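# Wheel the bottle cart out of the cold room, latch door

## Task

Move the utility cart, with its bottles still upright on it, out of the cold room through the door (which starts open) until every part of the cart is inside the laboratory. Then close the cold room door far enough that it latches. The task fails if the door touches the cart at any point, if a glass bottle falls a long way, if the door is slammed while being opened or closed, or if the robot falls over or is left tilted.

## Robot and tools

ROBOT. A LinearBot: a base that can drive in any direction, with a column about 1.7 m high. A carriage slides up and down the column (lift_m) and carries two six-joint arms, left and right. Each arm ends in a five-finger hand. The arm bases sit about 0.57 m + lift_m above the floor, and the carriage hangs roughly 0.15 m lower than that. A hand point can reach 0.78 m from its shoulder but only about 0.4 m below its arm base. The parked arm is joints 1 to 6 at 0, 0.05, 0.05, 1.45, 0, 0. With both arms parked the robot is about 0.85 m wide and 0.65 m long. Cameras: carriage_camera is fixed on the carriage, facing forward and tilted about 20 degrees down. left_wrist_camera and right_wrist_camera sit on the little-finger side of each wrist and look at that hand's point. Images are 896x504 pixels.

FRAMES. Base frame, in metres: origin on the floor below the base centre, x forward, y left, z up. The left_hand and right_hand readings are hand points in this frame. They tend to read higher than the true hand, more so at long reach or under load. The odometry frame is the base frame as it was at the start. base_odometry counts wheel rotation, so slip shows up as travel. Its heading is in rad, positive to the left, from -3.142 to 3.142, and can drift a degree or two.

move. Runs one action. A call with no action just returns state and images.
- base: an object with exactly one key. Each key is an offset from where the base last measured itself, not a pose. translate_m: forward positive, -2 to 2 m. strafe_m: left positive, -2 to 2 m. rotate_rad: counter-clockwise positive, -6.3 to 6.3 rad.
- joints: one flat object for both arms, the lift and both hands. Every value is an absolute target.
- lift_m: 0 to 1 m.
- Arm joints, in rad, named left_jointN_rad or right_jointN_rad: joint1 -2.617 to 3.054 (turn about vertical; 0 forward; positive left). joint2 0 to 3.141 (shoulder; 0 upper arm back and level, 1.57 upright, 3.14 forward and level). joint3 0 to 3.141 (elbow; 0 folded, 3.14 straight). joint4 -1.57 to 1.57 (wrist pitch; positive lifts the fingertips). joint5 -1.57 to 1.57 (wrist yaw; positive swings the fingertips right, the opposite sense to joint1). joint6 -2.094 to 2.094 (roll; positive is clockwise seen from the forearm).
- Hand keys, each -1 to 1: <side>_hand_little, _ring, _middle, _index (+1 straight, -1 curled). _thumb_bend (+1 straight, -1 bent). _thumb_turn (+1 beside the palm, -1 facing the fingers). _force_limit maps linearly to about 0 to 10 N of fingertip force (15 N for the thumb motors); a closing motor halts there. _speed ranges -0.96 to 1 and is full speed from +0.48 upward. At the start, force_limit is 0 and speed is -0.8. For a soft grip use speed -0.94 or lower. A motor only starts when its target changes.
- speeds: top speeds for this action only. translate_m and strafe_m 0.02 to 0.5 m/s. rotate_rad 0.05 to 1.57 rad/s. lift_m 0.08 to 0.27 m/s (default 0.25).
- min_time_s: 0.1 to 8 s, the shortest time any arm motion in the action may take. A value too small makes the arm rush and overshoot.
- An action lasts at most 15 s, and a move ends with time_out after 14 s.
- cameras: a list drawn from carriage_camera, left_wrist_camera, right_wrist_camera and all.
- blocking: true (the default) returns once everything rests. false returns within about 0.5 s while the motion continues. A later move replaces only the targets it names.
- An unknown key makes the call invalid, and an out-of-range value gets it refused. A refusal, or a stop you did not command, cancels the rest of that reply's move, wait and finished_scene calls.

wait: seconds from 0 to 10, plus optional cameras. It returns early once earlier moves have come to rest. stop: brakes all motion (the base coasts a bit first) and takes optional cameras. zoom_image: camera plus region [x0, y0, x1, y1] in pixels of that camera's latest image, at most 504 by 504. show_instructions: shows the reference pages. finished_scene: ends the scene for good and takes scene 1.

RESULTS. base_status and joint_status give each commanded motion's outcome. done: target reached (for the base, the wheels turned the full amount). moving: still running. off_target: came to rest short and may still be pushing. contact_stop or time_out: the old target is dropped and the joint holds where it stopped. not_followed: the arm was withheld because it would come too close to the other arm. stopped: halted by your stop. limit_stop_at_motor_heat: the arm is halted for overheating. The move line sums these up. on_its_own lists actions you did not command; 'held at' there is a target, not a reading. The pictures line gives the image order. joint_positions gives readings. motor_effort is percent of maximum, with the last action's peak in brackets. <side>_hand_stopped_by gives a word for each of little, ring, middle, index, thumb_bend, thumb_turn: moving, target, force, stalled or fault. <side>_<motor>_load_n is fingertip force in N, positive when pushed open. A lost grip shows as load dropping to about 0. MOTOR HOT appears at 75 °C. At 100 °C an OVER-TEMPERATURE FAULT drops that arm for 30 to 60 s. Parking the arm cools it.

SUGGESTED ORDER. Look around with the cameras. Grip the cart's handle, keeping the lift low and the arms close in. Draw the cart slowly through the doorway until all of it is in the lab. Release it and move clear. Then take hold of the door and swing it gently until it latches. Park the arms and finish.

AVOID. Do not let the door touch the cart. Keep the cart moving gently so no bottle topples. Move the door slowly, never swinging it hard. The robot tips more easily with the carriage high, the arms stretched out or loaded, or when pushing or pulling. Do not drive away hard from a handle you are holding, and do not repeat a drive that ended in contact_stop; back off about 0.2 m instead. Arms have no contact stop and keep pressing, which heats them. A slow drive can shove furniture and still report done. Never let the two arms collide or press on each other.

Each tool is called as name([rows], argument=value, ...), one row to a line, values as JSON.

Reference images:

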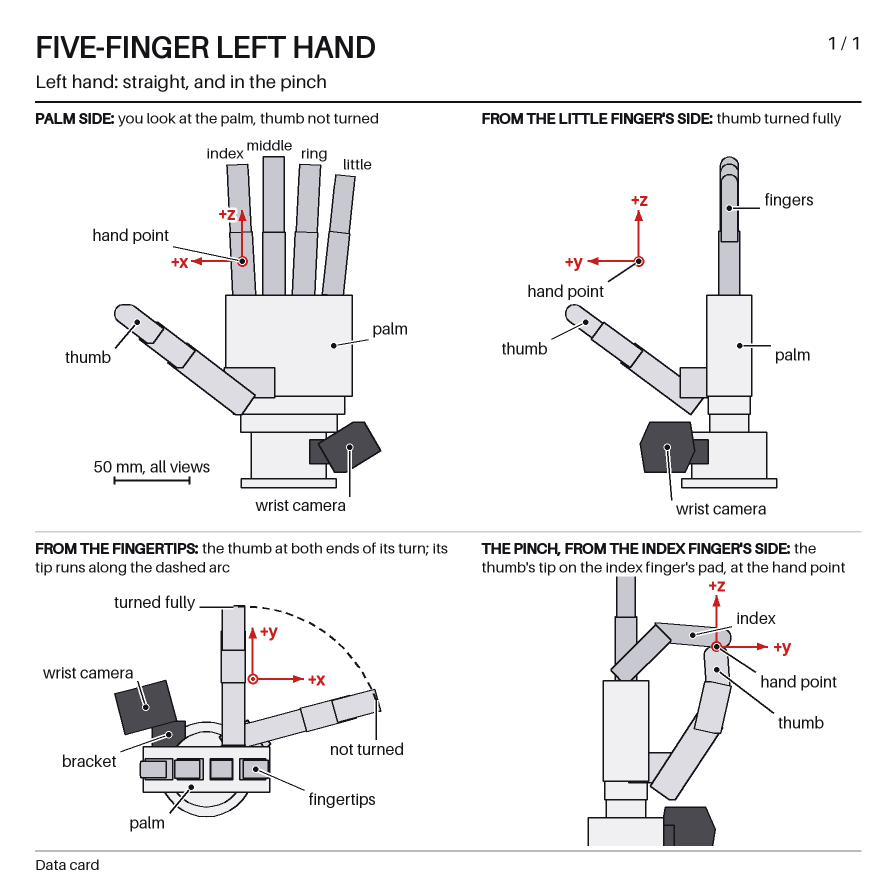

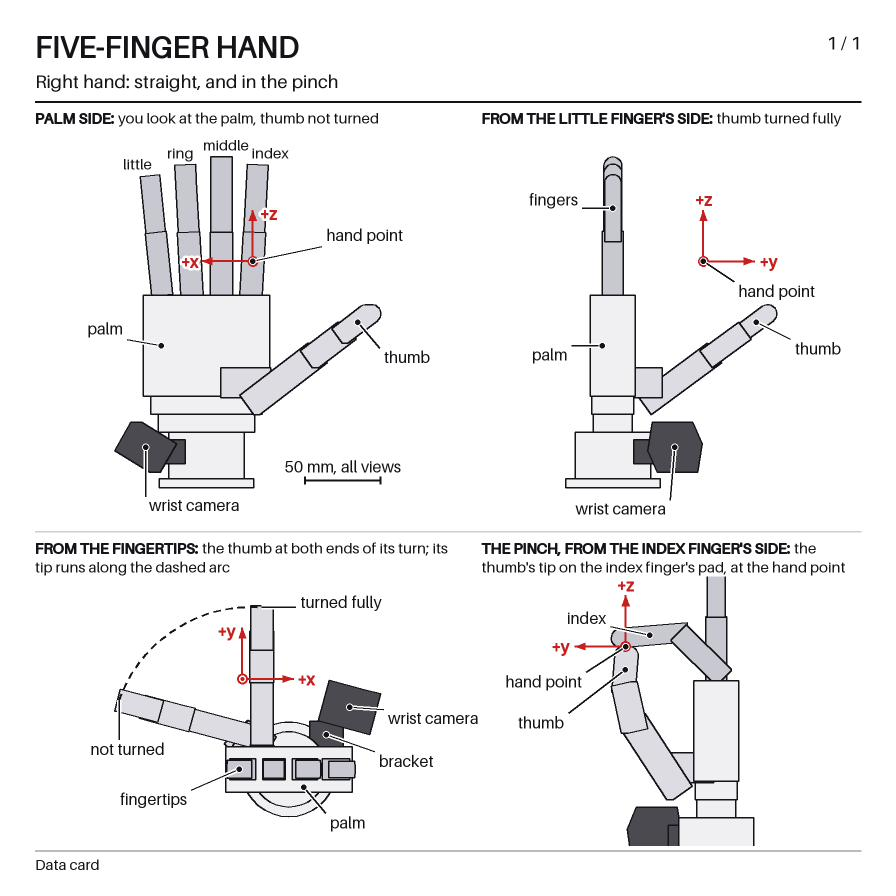

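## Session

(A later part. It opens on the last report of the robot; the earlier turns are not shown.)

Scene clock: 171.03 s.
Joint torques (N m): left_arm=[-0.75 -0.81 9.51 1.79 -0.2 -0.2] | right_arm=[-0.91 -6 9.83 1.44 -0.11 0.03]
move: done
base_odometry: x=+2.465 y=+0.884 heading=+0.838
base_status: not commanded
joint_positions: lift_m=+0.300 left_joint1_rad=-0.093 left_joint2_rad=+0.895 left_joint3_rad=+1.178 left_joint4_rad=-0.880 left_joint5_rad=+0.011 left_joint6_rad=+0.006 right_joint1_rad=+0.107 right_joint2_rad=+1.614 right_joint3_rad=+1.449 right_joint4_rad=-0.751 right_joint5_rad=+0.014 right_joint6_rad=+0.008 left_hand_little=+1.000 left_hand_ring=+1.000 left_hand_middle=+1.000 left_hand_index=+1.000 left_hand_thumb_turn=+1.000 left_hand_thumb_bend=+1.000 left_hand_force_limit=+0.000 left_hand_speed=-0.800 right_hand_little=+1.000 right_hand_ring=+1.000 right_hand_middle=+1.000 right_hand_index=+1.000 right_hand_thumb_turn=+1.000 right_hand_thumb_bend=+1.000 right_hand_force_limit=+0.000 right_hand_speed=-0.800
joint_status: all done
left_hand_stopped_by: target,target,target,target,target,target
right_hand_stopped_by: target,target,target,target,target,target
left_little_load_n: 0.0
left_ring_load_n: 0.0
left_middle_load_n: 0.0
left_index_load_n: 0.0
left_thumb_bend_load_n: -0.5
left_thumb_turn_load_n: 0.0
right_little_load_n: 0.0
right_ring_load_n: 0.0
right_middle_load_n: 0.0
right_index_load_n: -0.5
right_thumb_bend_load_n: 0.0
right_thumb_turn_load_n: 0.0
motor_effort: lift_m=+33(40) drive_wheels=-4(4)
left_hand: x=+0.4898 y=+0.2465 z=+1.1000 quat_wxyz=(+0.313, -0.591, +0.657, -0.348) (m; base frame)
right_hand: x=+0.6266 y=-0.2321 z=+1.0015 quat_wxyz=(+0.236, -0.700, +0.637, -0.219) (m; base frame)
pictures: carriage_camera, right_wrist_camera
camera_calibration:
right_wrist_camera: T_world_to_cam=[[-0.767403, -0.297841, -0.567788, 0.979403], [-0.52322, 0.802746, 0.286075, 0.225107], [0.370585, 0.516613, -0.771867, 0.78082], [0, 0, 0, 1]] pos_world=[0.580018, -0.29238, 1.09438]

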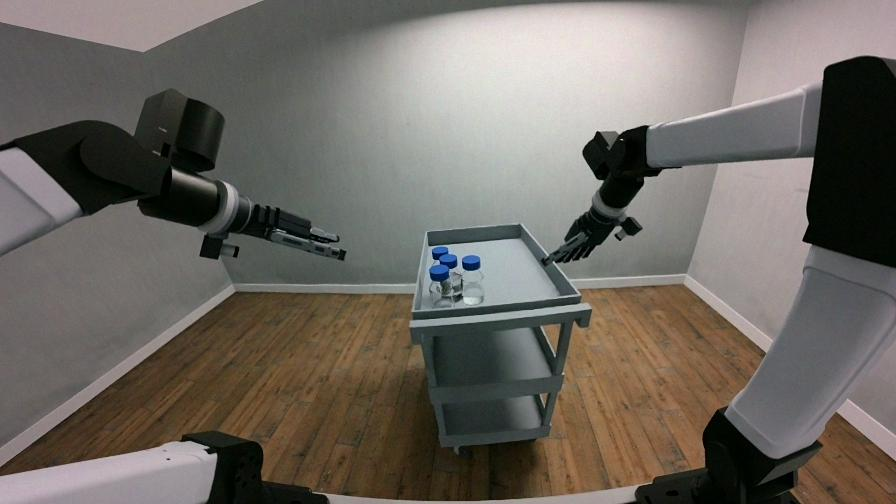

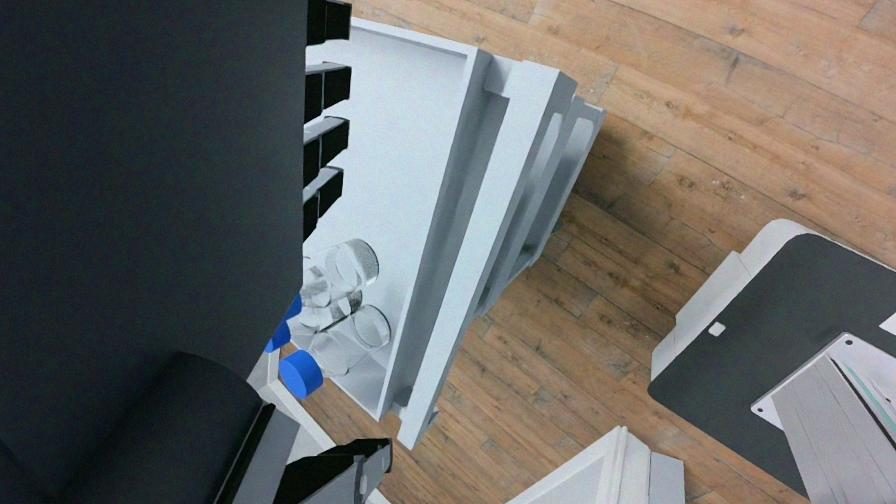

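move(joints={"right_joint1_rad": 0.412, "right_joint2_rad": 1.77, "right_joint3_rad": 1.57, "right_joint4_rad": -1.15, "right_joint6_rad": 0.37, "left_joint1_rad": 0, "left_joint2_rad": 0.05, "left_joint3_rad": 0.05, "left_joint4_rad": 1.45, "lift_m": 0.36}, min_time_s=4, cameras=["carriage_camera", "right_wrist_camera"])

Scene clock: 261.60 s.
Joint torques (N m): left_arm=[0.46 2.85 5.04 0.23 -0.22 -0.19] | right_arm=[0.08 -6.35 8.99 0.52 -0.11 0.21]
move: done
base_odometry: x=+2.465 y=+0.884 heading=+0.838
base_status: not commanded
joint_positions: lift_m=+0.360 left_joint1_rad=-0.007 left_joint2_rad=+0.062 left_joint3_rad=+0.060 left_joint4_rad=+1.432 left_joint5_rad=+0.011 left_joint6_rad=+0.006 right_joint1_rad=+0.405 right_joint2_rad=+1.753 right_joint3_rad=+1.547 right_joint4_rad=-1.138 right_joint5_rad=+0.014 right_joint6_rad=+0.361 left_hand_little=+1.000 left_hand_ring=+1.000 left_hand_middle=+1.000 left_hand_index=+1.000 left_hand_thumb_turn=+1.000 left_hand_thumb_bend=+1.000 left_hand_force_limit=+0.000 left_hand_speed=-0.800 right_hand_little=+1.000 right_hand_ring=+1.000 right_hand_middle=+1.000 right_hand_index=+1.000 right_hand_thumb_turn=+1.000 right_hand_thumb_bend=+1.000 right_hand_force_limit=+0.000 right_hand_speed=-0.800
joint_status: all done
left_hand_stopped_by: target,target,target,target,target,target
right_hand_stopped_by: target,target,target,target,target,target
left_little_load_n: 0.0
left_ring_load_n: 0.0
left_middle_load_n: 0.0
left_index_load_n: 0.0
left_thumb_bend_load_n: 0.0
left_thumb_turn_load_n: 0.0
right_little_load_n: 0.0
right_ring_load_n: 0.0
right_middle_load_n: 0.0
right_index_load_n: 0.0
right_thumb_bend_load_n: 0.0
right_thumb_turn_load_n: 0.0
motor_effort: lift_m=+32(42) drive_wheels=-4(4)
left_hand: x=+0.3314 y=+0.2700 z=+1.3613 quat_wxyz=(+0.705, -0.045, +0.053, -0.706) (m; base frame)
right_hand: x=+0.5233 y=-0.1270 z=+1.0247 quat_wxyz=(+0.102, -0.717, +0.687, -0.051) (m; base frame)
pictures: carriage_camera, right_wrist_camera
camera_calibration:
carriage_camera: T_world_to_cam=[[0.0255267, -0.995927, -0.0864726, 0.112535], [-0.425567, 0.0674451, -0.90241, 1.26653], [0.904567, 0.0598355, -0.422112, 0.422453], [0, 0, 0, 1]] pos_world=[0.153984, 0.00137779, 1.33098]
right_wrist_camera: T_world_to_cam=[[-0.946319, -0.257592, -0.195263, 0.661613], [-0.322281, 0.798299, 0.508777, -0.253947], [0.0248216, 0.544394, -0.838462, 1.03539], [0, 0, 0, 1]] pos_world=[0.518554, -0.190506, 1.12652]

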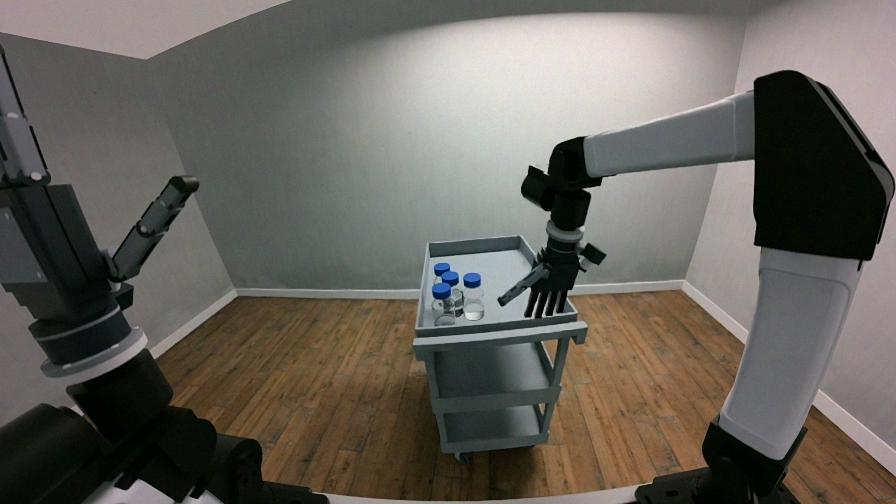

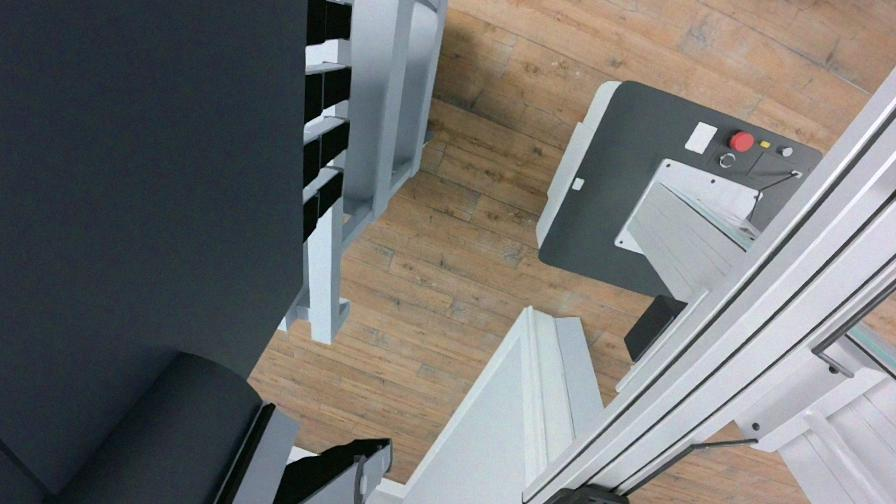

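move(base={"translate_m": 0.17}, joints={"lift_m": 0.25}, speeds={"translate_m": 0.15}, cameras=["carriage_camera", "right_wrist_camera"])

zoom_image(camera="right_wrist_camera", region=[250, 0, 500, 300])

zoom_image(camera="carriage_camera", region=[390, 200, 640, 400])

Scene clock: 268.27 s.
Joint torques (N m): left_arm=[0.44 3.29 5.56 0.12 -0.23 -0.19] | right_arm=[-0.91 -6.82 8.05 1.15 0.27 0.21]
move: done
base_odometry: x=+2.579 y=+1.010 heading=+0.838
base_status: done
joint_positions: lift_m=+0.250 left_joint1_rad=-0.007 left_joint2_rad=+0.057 left_joint3_rad=+0.055 left_joint4_rad=+1.439 left_joint5_rad=+0.010 left_joint6_rad=+0.006 right_joint1_rad=+0.419 right_joint2_rad=+1.760 right_joint3_rad=+1.556 right_joint4_rad=-1.218 right_joint5_rad=-0.018 right_joint6_rad=+0.356 left_hand_little=+1.000 left_hand_ring=+1.000 left_hand_middle=+1.000 left_hand_index=+1.000 left_hand_thumb_turn=+1.000 left_hand_thumb_bend=+1.000 left_hand_force_limit=+0.000 left_hand_speed=-0.800 right_hand_little=+1.000 right_hand_ring=+1.000 right_hand_middle=+1.000 right_hand_index=+1.000 right_hand_thumb_turn=+1.000 right_hand_thumb_bend=+1.000 right_hand_force_limit=+0.000 right_hand_speed=-0.800
joint_status: all done
left_hand_stopped_by: target,target,target,target,target,target
right_hand_stopped_by: target,target,target,target,target,target
left_little_load_n: 0.0
left_ring_load_n: 0.0
left_middle_load_n: 0.0
left_index_load_n: -0.5
left_thumb_bend_load_n: 0.0
left_thumb_turn_load_n: 0.0
right_little_load_n: 0.0
right_ring_load_n: 0.0
right_middle_load_n: 0.0
right_index_load_n: -3.5
right_thumb_bend_load_n: -0.5
right_thumb_turn_load_n: 0.0
motor_effort: lift_m=+36(39) drive_wheels=+3(9)
left_hand: x=+0.3297 y=+0.2701 z=+1.2505 quat_wxyz=(+0.705, -0.043, +0.051, -0.706) (m; base frame)
right_hand: x=+0.5000 y=-0.1257 z=+0.9157 quat_wxyz=(+0.072, -0.728, +0.682, -0.021) (m; base frame)
pictures: carriage_camera, right_wrist_camera
camera_calibration:
carriage_camera: T_world_to_cam=[[0.0255267, -0.995927, -0.0864726, 0.103014], [-0.425567, 0.0674451, -0.90241, 1.16717], [0.904567, 0.0598355, -0.422112, 0.375978], [0, 0, 0, 1]] pos_world=[0.153984, 0.00137779, 1.22088]
right_wrist_camera: T_world_to_cam=[[-0.95254, -0.282247, -0.114033, 0.544175], [-0.2985, 0.792566, 0.53173, -0.240599], [-0.0597005, 0.540533, -0.839202, 0.986298], [0, 0, 0, 1]] pos_world=[0.505413, -0.188844, 1.01769]

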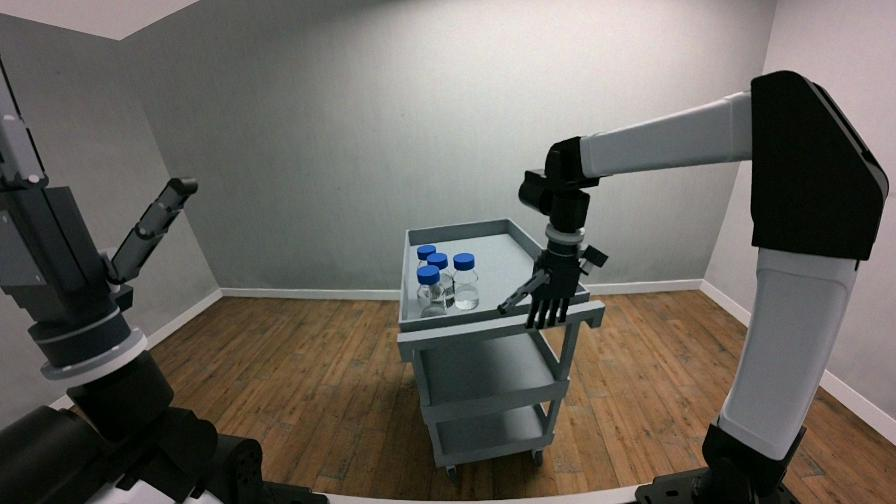

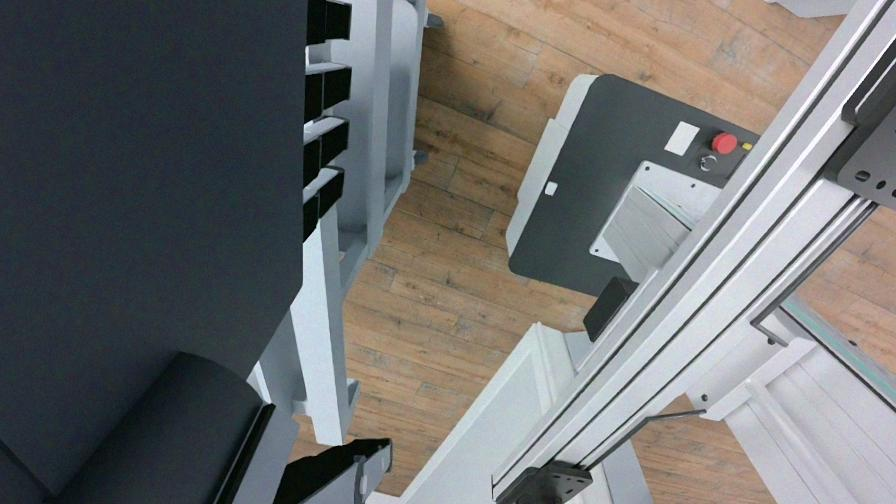

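Scaled by 1.680 from the camera's 896x504 image, which has a finer 1280x720 frame.

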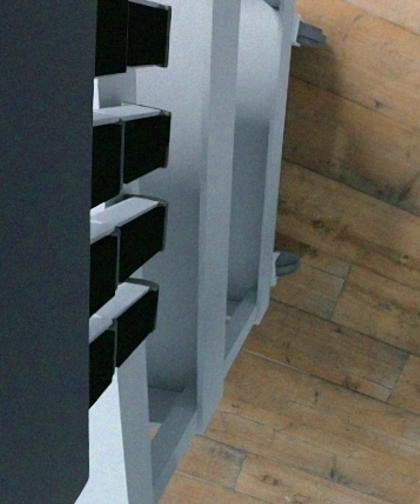

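Scaled by 2.016 from the camera's 896x504 image, which has a finer 1280x720 frame.

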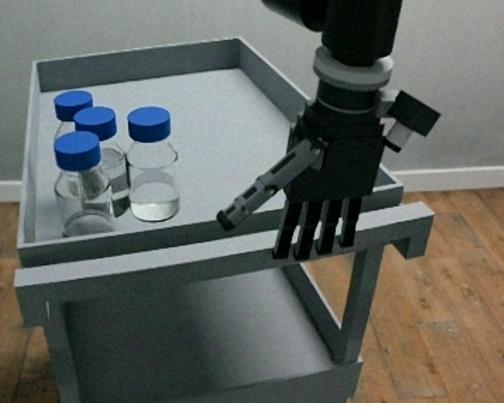

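move(base={"translate_m": -0.06}, speeds={"translate_m": 0.1})

move(joints={"lift_m": 0.32, "right_joint1_rad": 0.1, "right_joint2_rad": 1.63, "right_joint3_rad": 1.474, "right_joint4_rad": -0.9, "right_joint6_rad": 0}, min_time_s=3, cameras=["carriage_camera", "right_wrist_camera"])

zoom_image(camera="right_wrist_camera", region=[350, 0, 600, 200])

Scene clock: 302.10 s.
Joint torques (N m): left_arm=[0.44 3.29 5.55 0.1 -0.22 -0.19] | right_arm=[-0.75 -6.86 8.06 0.65 0.2 0.16]
move: done
base_odometry: x=+2.538 y=+0.966 heading=+0.838
base_status: done
joint_positions: lift_m=+0.250 left_joint1_rad=-0.007 left_joint2_rad=+0.057 left_joint3_rad=+0.055 left_joint4_rad=+1.441 left_joint5_rad=+0.010 left_joint6_rad=+0.006 right_joint1_rad=+0.417 right_joint2_rad=+1.760 right_joint3_rad=+1.556 right_joint4_rad=-1.158 right_joint5_rad=-0.014 right_joint6_rad=+0.361 left_hand_little=+1.000 left_hand_ring=+1.000 left_hand_middle=+1.000 left_hand_index=+1.000 left_hand_thumb_turn=+1.000 left_hand_thumb_bend=+1.000 left_hand_force_limit=+0.000 left_hand_speed=-0.800 right_hand_little=+1.000 right_hand_ring=+1.000 right_hand_middle=+1.000 right_hand_index=+1.000 right_hand_thumb_turn=+1.000 right_hand_thumb_bend=+1.000 right_hand_force_limit=+0.000 right_hand_speed=-0.800
joint_status: not commanded
left_hand_stopped_by: target,target,target,target,target,target
right_hand_stopped_by: target,target,target,target,target,target
left_little_load_n: 0.0
left_ring_load_n: 0.0
left_middle_load_n: 0.0
left_index_load_n: 0.0
left_thumb_bend_load_n: 0.0
left_thumb_turn_load_n: 0.0
right_little_load_n: 0.0
right_ring_load_n: 0.0
right_middle_load_n: 0.0
right_index_load_n: 0.0
right_thumb_bend_load_n: -0.5
right_thumb_turn_load_n: 0.0
motor_effort: lift_m=+36(37) drive_wheels=+3(10)
left_hand: x=+0.3292 y=+0.2701 z=+1.2507 quat_wxyz=(+0.705, -0.043, +0.050, -0.706) (m; base frame)
right_hand: x=+0.5157 y=-0.1200 z=+0.9157 quat_wxyz=(+0.099, -0.723, +0.683, -0.034) (m; base frame)
pictures: none

Scene clock: 305.40 s.
Joint torques (N m): left_arm=[0.47 3.29 5.59 0.1 -0.22 -0.19] | right_arm=[-0.84 -9.35 6.15 1.2 0.17 0]
move: done
base_odometry: x=+2.538 y=+0.966 heading=+0.838
base_status: not commanded
joint_positions: lift_m=+0.320 left_joint1_rad=-0.007 left_joint2_rad=+0.057 left_joint3_rad=+0.054 left_joint4_rad=+1.441 left_joint5_rad=+0.010 left_joint6_rad=+0.006 right_joint1_rad=+0.107 right_joint2_rad=+1.657 right_joint3_rad=+1.486 right_joint4_rad=-0.907 right_joint5_rad=-0.013 right_joint6_rad=+0.009 left_hand_little=+1.000 left_hand_ring=+1.000 left_hand_middle=+1.000 left_hand_index=+1.000 left_hand_thumb_turn=+1.000 left_hand_thumb_bend=+1.000 left_hand_force_limit=+0.000 left_hand_speed=-0.800 right_hand_little=+1.000 right_hand_ring=+1.000 right_hand_middle=+1.000 right_hand_index=+1.000 right_hand_thumb_turn=+1.000 right_hand_thumb_bend=+1.000 right_hand_force_limit=+0.000 right_hand_speed=-0.800
joint_status: all done
left_hand_stopped_by: target,target,target,target,target,target
right_hand_stopped_by: target,target,target,target,target,target
left_little_load_n: 0.0
left_ring_load_n: 0.0
left_middle_load_n: 0.0
left_index_load_n: 0.0
left_thumb_bend_load_n: 0.0
left_thumb_turn_load_n: 0.0
right_little_load_n: 0.0
right_ring_load_n: 0.0
right_middle_load_n: 0.0
right_index_load_n: 0.0
right_thumb_bend_load_n: 0.0
right_thumb_turn_load_n: -0.5
motor_effort: lift_m=+36(43) drive_wheels=+2(4)
left_hand: x=+0.3293 y=+0.2701 z=+1.3206 quat_wxyz=(+0.705, -0.043, +0.050, -0.706) (m; base frame)
right_hand: x=+0.5956 y=-0.2303 z=+1.0050 quat_wxyz=(+0.186, -0.719, +0.650, -0.158) (m; base frame)
pictures: carriage_camera, right_wrist_camera
camera_calibration:
carriage_camera: T_world_to_cam=[[0.0255267, -0.995927, -0.0864726, 0.109076], [-0.425567, 0.0674451, -0.90241, 1.23043], [0.904567, 0.0598355, -0.422112, 0.405568], [0, 0, 0, 1]] pos_world=[0.153984, 0.00137779, 1.29098]
right_wrist_camera: T_world_to_cam=[[-0.845317, -0.306265, -0.437767, 0.871912], [-0.480422, 0.794214, 0.372045, 0.0925377], [0.233737, 0.52481, -0.8185, 0.924286], [0, 0, 0, 1]] pos_world=[0.56546, -0.291533, 1.10379]

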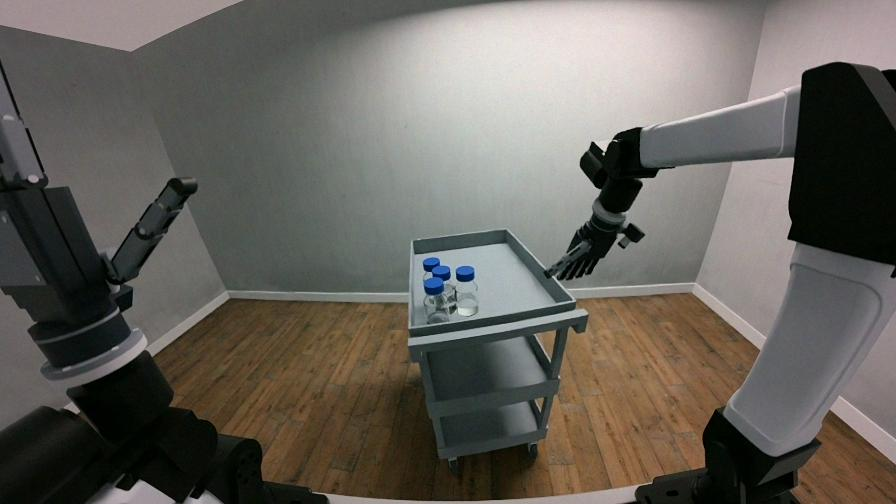

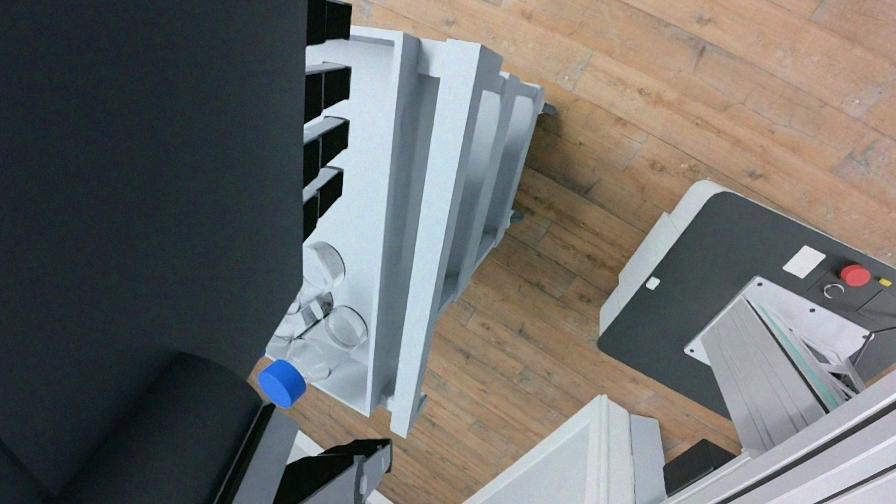

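Scaled by 2.016 from the camera's 896x504 image, which has a finer 1280x720 frame.

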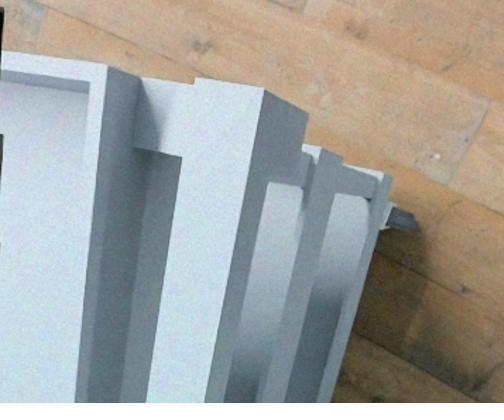

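zoom_image(camera="carriage_camera", region=[390, 280, 610, 480])

Scaled by 2.291 from the camera's 896x504 image, which has a finer 1280x720 frame.

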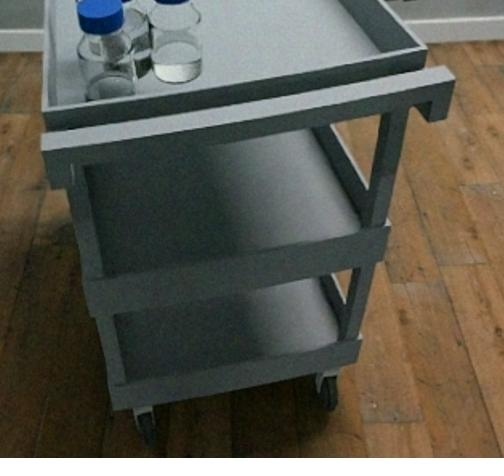

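move(base={"translate_m": -0.28}, speeds={"translate_m": 0.25}, joints={"right_joint1_rad": 0.0, "right_joint2_rad": 0.9, "right_joint3_rad": 1.2, "right_joint4_rad": -0.3, "right_joint6_rad": 0, "right_hand_thumb_turn": -1, "left_hand_thumb_turn": -1}, min_time_s=3)

move(base={"strafe_m": -0.06}, joints={"left_joint2_rad": 0.9, "left_joint3_rad": 1.2, "left_joint4_rad": -0.3, "left_joint1_rad": 0, "left_joint5_rad": 0}, min_time_s=3)

move(base={"rotate_rad": 0.035}, joints={"lift_m": 0.02, "left_joint1_rad": -0.126, "left_joint2_rad": 2.238, "left_joint3_rad": 1.137, "left_joint4_rad": 1.1, "left_joint5_rad": -0.126, "left_joint6_rad": -1.57, "right_joint1_rad": 0.126, "right_joint2_rad": 2.238, "right_joint3_rad": 1.137, "right_joint4_rad": 1.1, "right_joint5_rad": 0.126, "right_joint6_rad": 1.57}, min_time_s=5, cameras=["all"])

Scene clock: 384.47 s.
Joint torques (N m): left_arm=[0.46 3.25 5.61 0.1 -0.2 -0.18] | right_arm=[-0.8 -1.8 6.49 2.08 0.19 0]
move: done
base_odometry: x=+2.351 y=+0.758 heading=+0.838
base_status: done
joint_positions: lift_m=+0.320 left_joint1_rad=-0.007 left_joint2_rad=+0.057 left_joint3_rad=+0.054 left_joint4_rad=+1.441 left_joint5_rad=+0.010 left_joint6_rad=+0.006 right_joint1_rad=+0.007 right_joint2_rad=+0.908 right_joint3_rad=+1.212 right_joint4_rad=-0.305 right_joint5_rad=-0.012 right_joint6_rad=+0.007 left_hand_little=+1.000 left_hand_ring=+1.000 left_hand_middle=+1.000 left_hand_index=+1.000 left_hand_thumb_turn=-1.000 left_hand_thumb_bend=+1.000 left_hand_force_limit=+0.000 left_hand_speed=-0.800 right_hand_little=+1.000 right_hand_ring=+1.000 right_hand_middle=+1.000 right_hand_index=+1.000 right_hand_thumb_turn=-1.000 right_hand_thumb_bend=+1.000 right_hand_force_limit=+0.000 right_hand_speed=-0.800
joint_status: all done
left_hand_stopped_by: target,target,target,target,target,target
right_hand_stopped_by: target,target,target,target,target,target
left_little_load_n: 0.0
left_ring_load_n: 0.0
left_middle_load_n: 0.0
left_index_load_n: 0.0
left_thumb_bend_load_n: 0.0
left_thumb_turn_load_n: 0.0
right_little_load_n: 0.0
right_ring_load_n: 0.0
right_middle_load_n: 0.0
right_index_load_n: 0.0
right_thumb_bend_load_n: 0.0
right_thumb_turn_load_n: 0.0
motor_effort: lift_m=+33(37) drive_wheels=-1(12)
left_hand: x=+0.3293 y=+0.2701 z=+1.3206 quat_wxyz=(+0.705, -0.043, +0.050, -0.706) (m; base frame)
right_hand: x=+0.5738 y=-0.2672 z=+1.2672 quat_wxyz=(+0.506, -0.503, +0.497, -0.493) (m; base frame)
pictures: none

Scene clock: 387.83 s.
Joint torques (N m): left_arm=[0.36 -0.8 9.92 1.97 -0.19 -0.18] | right_arm=[-0.85 -1.81 6.26 2.08 0.19 -0.01]
move: done
base_odometry: x=+2.396 y=+0.717 heading=+0.838
base_status: done
joint_positions: lift_m=+0.320 left_joint1_rad=-0.006 left_joint2_rad=+0.893 left_joint3_rad=+1.176 left_joint4_rad=-0.278 left_joint5_rad=+0.009 left_joint6_rad=+0.006 right_joint1_rad=+0.006 right_joint2_rad=+0.908 right_joint3_rad=+1.212 right_joint4_rad=-0.302 right_joint5_rad=-0.010 right_joint6_rad=+0.007 left_hand_little=+1.000 left_hand_ring=+1.000 left_hand_middle=+1.000 left_hand_index=+1.000 left_hand_thumb_turn=-1.000 left_hand_thumb_bend=+1.000 left_hand_force_limit=+0.000 left_hand_speed=-0.800 right_hand_little=+1.000 right_hand_ring=+1.000 right_hand_middle=+1.000 right_hand_index=+1.000 right_hand_thumb_turn=-1.000 right_hand_thumb_bend=+1.000 right_hand_force_limit=+0.000 right_hand_speed=-0.800
joint_status: all done
left_hand_stopped_by: target,target,target,target,target,target
right_hand_stopped_by: target,target,target,target,target,target
left_little_load_n: 0.0
left_ring_load_n: 0.0
left_middle_load_n: 0.0
left_index_load_n: 0.0
left_thumb_bend_load_n: 0.0
left_thumb_turn_load_n: 0.0
right_little_load_n: -0.5
right_ring_load_n: 0.0
right_middle_load_n: 0.0
right_index_load_n: 0.0
right_thumb_bend_load_n: 0.0
right_thumb_turn_load_n: 0.0
motor_effort: lift_m=+29(38) drive_wheels=+0(8)
left_hand: x=+0.5740 y=+0.2690 z=+1.2615 quat_wxyz=(+0.499, -0.493, +0.504, -0.503) (m; base frame)
right_hand: x=+0.5740 y=-0.2680 z=+1.2679 quat_wxyz=(+0.506, -0.502, +0.497, -0.495) (m; base frame)
pictures: none

Scene clock: 393.13 s.
Joint torques (N m): left_arm=[-0.75 -11.23 5.71 2.31 -0.23 -0.23] | right_arm=[-0.01 -9.29 5.48 2.07 0.25 0.18]
move: done
base_odometry: x=+2.396 y=+0.717 heading=+0.872
base_status: done
joint_positions: lift_m=+0.020 left_joint1_rad=-0.119 left_joint2_rad=+2.215 left_joint3_rad=+1.147 left_joint4_rad=+1.087 left_joint5_rad=-0.113 left_joint6_rad=-1.563 right_joint1_rad=+0.119 right_joint2_rad=+2.216 right_joint3_rad=+1.148 right_joint4_rad=+1.095 right_joint5_rad=+0.111 right_joint6_rad=+1.561 left_hand_little=+1.000 left_hand_ring=+1.000 left_hand_middle=+1.000 left_hand_index=+1.000 left_hand_thumb_turn=-1.000 left_hand_thumb_bend=+1.000 left_hand_force_limit=+0.000 left_hand_speed=-0.800 right_hand_little=+1.000 right_hand_ring=+1.000 right_hand_middle=+1.000 right_hand_index=+1.000 right_hand_thumb_turn=-1.000 right_hand_thumb_bend=+1.000 right_hand_force_limit=+0.000 right_hand_speed=-0.800
joint_status: all done
left_hand_stopped_by: target,target,target,target,target,target
right_hand_stopped_by: target,target,target,target,target,target
left_little_load_n: 0.0
left_ring_load_n: 0.0
left_middle_load_n: 0.0
left_index_load_n: 0.0
left_thumb_bend_load_n: 0.0
left_thumb_turn_load_n: -0.5
right_little_load_n: 0.0
right_ring_load_n: 0.0
right_middle_load_n: 0.0
right_index_load_n: 0.0
right_thumb_bend_load_n: 0.0
right_thumb_turn_load_n: -0.5
motor_effort: lift_m=+33(38) drive_wheels=-6(8)
left_hand: x=+0.8464 y=+0.1914 z=+0.7493 quat_wxyz=(+0.000, -0.700, +0.004, -0.714) (m; base frame)
right_hand: x=+0.8461 y=-0.1909 z=+0.7512 quat_wxyz=(+0.716, -0.005, +0.698, +0.001) (m; base frame)
pictures: carriage_camera, left_wrist_camera, right_wrist_camera
camera_calibration:
carriage_camera: T_world_to_cam=[[0.0255267, -0.995927, -0.0864726, 0.0831256], [-0.425567, 0.0674451, -0.90241, 0.959619], [0.904567, 0.0598355, -0.422112, 0.278892], [0, 0, 0, 1]] pos_world=[0.153984, 0.00137779, 0.990882]
left_wrist_camera: T_world_to_cam=[[-0.0190928, 0.965272, 0.26055, -0.369775], [-0.544524, -0.228597, 0.806993, -0.103574], [0.838528, -0.126468, 0.529978, -0.969714], [0, 0, 0, 1]] pos_world=[0.749674, 0.210619, 0.693855]
right_wrist_camera: T_world_to_cam=[[-0.0328004, 0.972552, -0.230362, 0.385475], [-0.52693, 0.179024, 0.83084, -0.146673], [0.849276, 0.148637, 0.506595, -0.950753], [0, 0, 0, 1]] pos_world=[0.742809, -0.20732, 0.692307]

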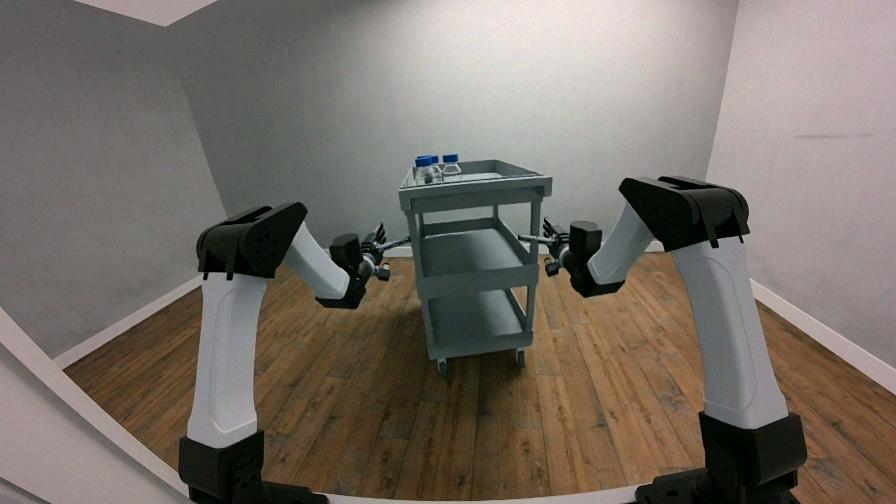

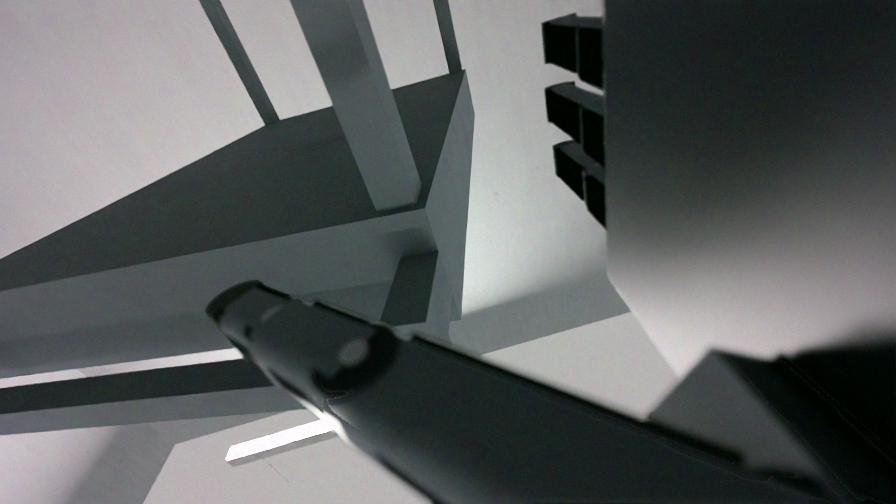

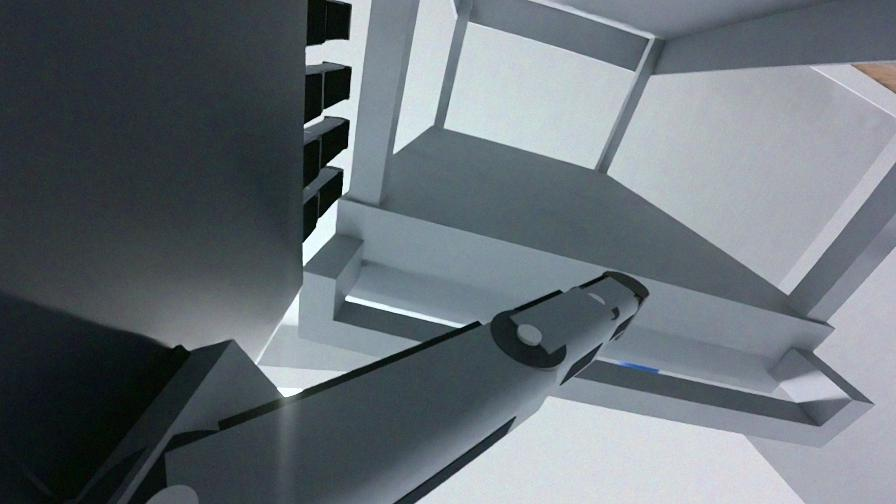

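zoom_image(camera="carriage_camera", region=[350, 140, 610, 390])

Scaled by 1.938 from the camera's 896x504 image, which has a finer 1280x720 frame.

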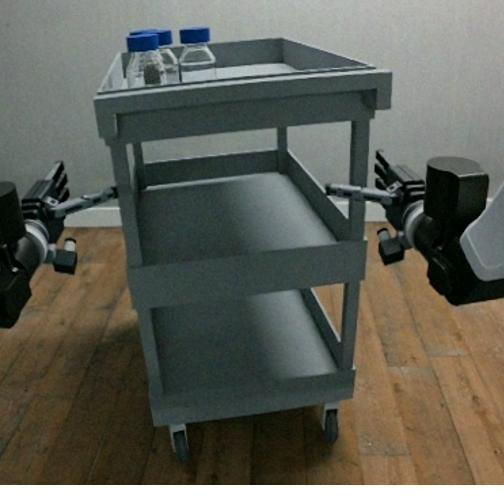

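move(base={"strafe_m": -0.035}, joints={"lift_m": 0.0, "left_joint2_rad": 2.30, "left_joint4_rad": 1.16, "right_joint2_rad": 2.30, "right_joint4_rad": 1.16}, min_time_s=2, cameras=["all"])

zoom_image(camera="carriage_camera", region=[350, 140, 610, 390])

Scene clock: 417.57 s.
Joint torques (N m): left_arm=[-0.18 -11.34 5.97 2.31 -0.2 -0.23] | right_arm=[-0.25 -9.25 5.75 2.1 0.19 0.16]
move: done
base_odometry: x=+2.423 y=+0.695 heading=+0.873
base_status: done
joint_positions: lift_m=+0.000 left_joint1_rad=-0.126 left_joint2_rad=+2.277 left_joint3_rad=+1.141 left_joint4_rad=+1.147 left_joint5_rad=-0.116 left_joint6_rad=-1.564 right_joint1_rad=+0.122 right_joint2_rad=+2.277 right_joint3_rad=+1.142 right_joint4_rad=+1.155 right_joint5_rad=+0.115 right_joint6_rad=+1.562 left_hand_little=+1.000 left_hand_ring=+1.000 left_hand_middle=+1.000 left_hand_index=+1.000 left_hand_thumb_turn=-1.000 left_hand_thumb_bend=+1.000 left_hand_force_limit=+0.000 left_hand_speed=-0.800 right_hand_little=+1.000 right_hand_ring=+1.000 right_hand_middle=+1.000 right_hand_index=+1.000 right_hand_thumb_turn=-1.000 right_hand_thumb_bend=+1.000 right_hand_force_limit=+0.000 right_hand_speed=-0.800
joint_status: all done
left_hand_stopped_by: target,target,target,target,target,target
right_hand_stopped_by: target,target,target,target,target,target
left_little_load_n: 0.0
left_ring_load_n: 0.0
left_middle_load_n: 0.0
left_index_load_n: 0.0
left_thumb_bend_load_n: 0.0
left_thumb_turn_load_n: -0.5
right_little_load_n: 0.0
right_ring_load_n: 0.0
right_middle_load_n: 0.0
right_index_load_n: 0.0
right_thumb_bend_load_n: 0.0
right_thumb_turn_load_n: -0.5
motor_effort: lift_m=+31(38) drive_wheels=+4(11)
left_hand: x=+0.8458 y=+0.1880 z=+0.7059 quat_wxyz=(-0.001, -0.703, +0.005, -0.711) (m; base frame)
right_hand: x=+0.8460 y=-0.1896 z=+0.7082 quat_wxyz=(+0.714, -0.005, +0.700, +0.000) (m; base frame)
pictures: carriage_camera, left_wrist_camera, right_wrist_camera
camera_calibration:
carriage_camera: T_world_to_cam=[[0.0255267, -0.995927, -0.0864726, 0.0813962], [-0.425567, 0.0674451, -0.90241, 0.941571], [0.904567, 0.0598355, -0.422112, 0.27045], [0, 0, 0, 1]] pos_world=[0.153984, 0.00137779, 0.970882]
left_wrist_camera: T_world_to_cam=[[-0.0133952, 0.965404, 0.260416, -0.359977], [-0.539236, -0.226296, 0.811181, -0.0774361], [0.842048, -0.12956, 0.523612, -0.944584], [0, 0, 0, 1]] pos_world=[0.748807, 0.20762, 0.651153]
right_wrist_camera: T_world_to_cam=[[-0.0336235, 0.972685, -0.22968, 0.374552], [-0.521092, 0.17904, 0.83451, -0.118776], [0.852838, 0.147744, 0.500839, -0.928212], [0, 0, 0, 1]] pos_world=[0.742315, -0.205918, 0.650031]

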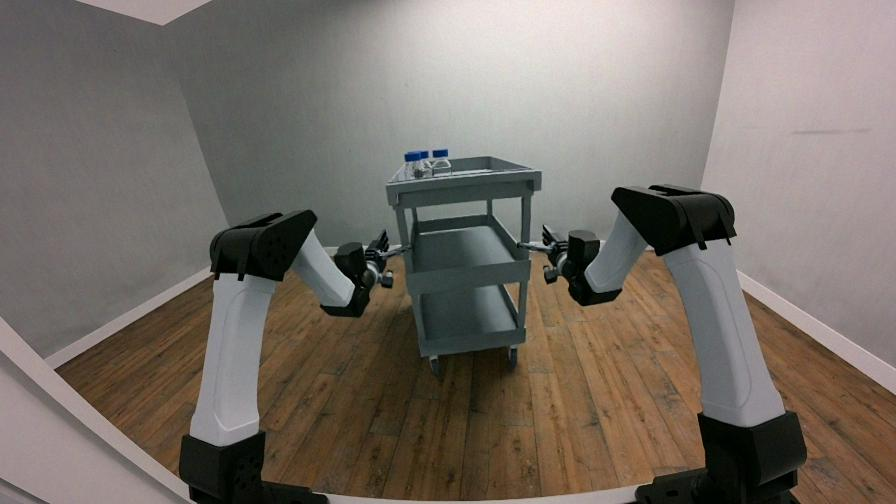

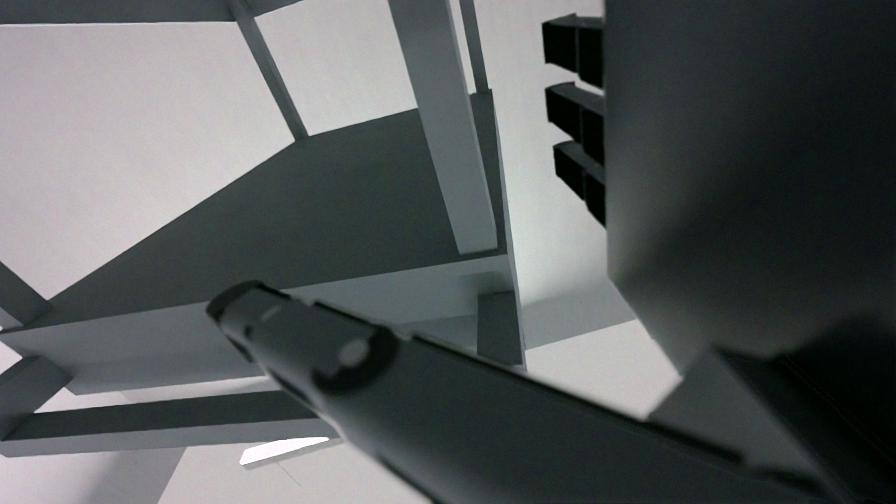

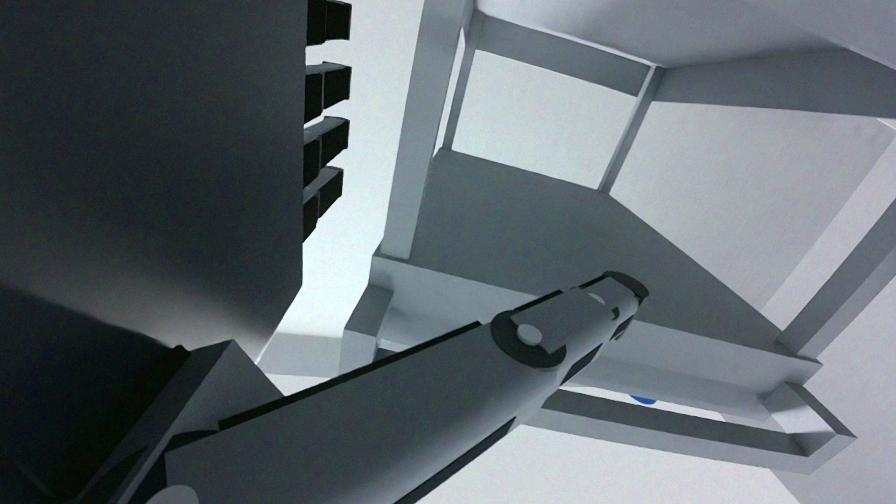

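Scaled by 1.938 from the camera's 896x504 image, which has a finer 1280x720 frame.

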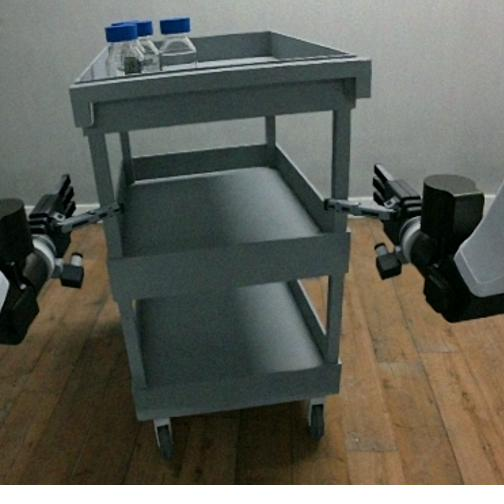

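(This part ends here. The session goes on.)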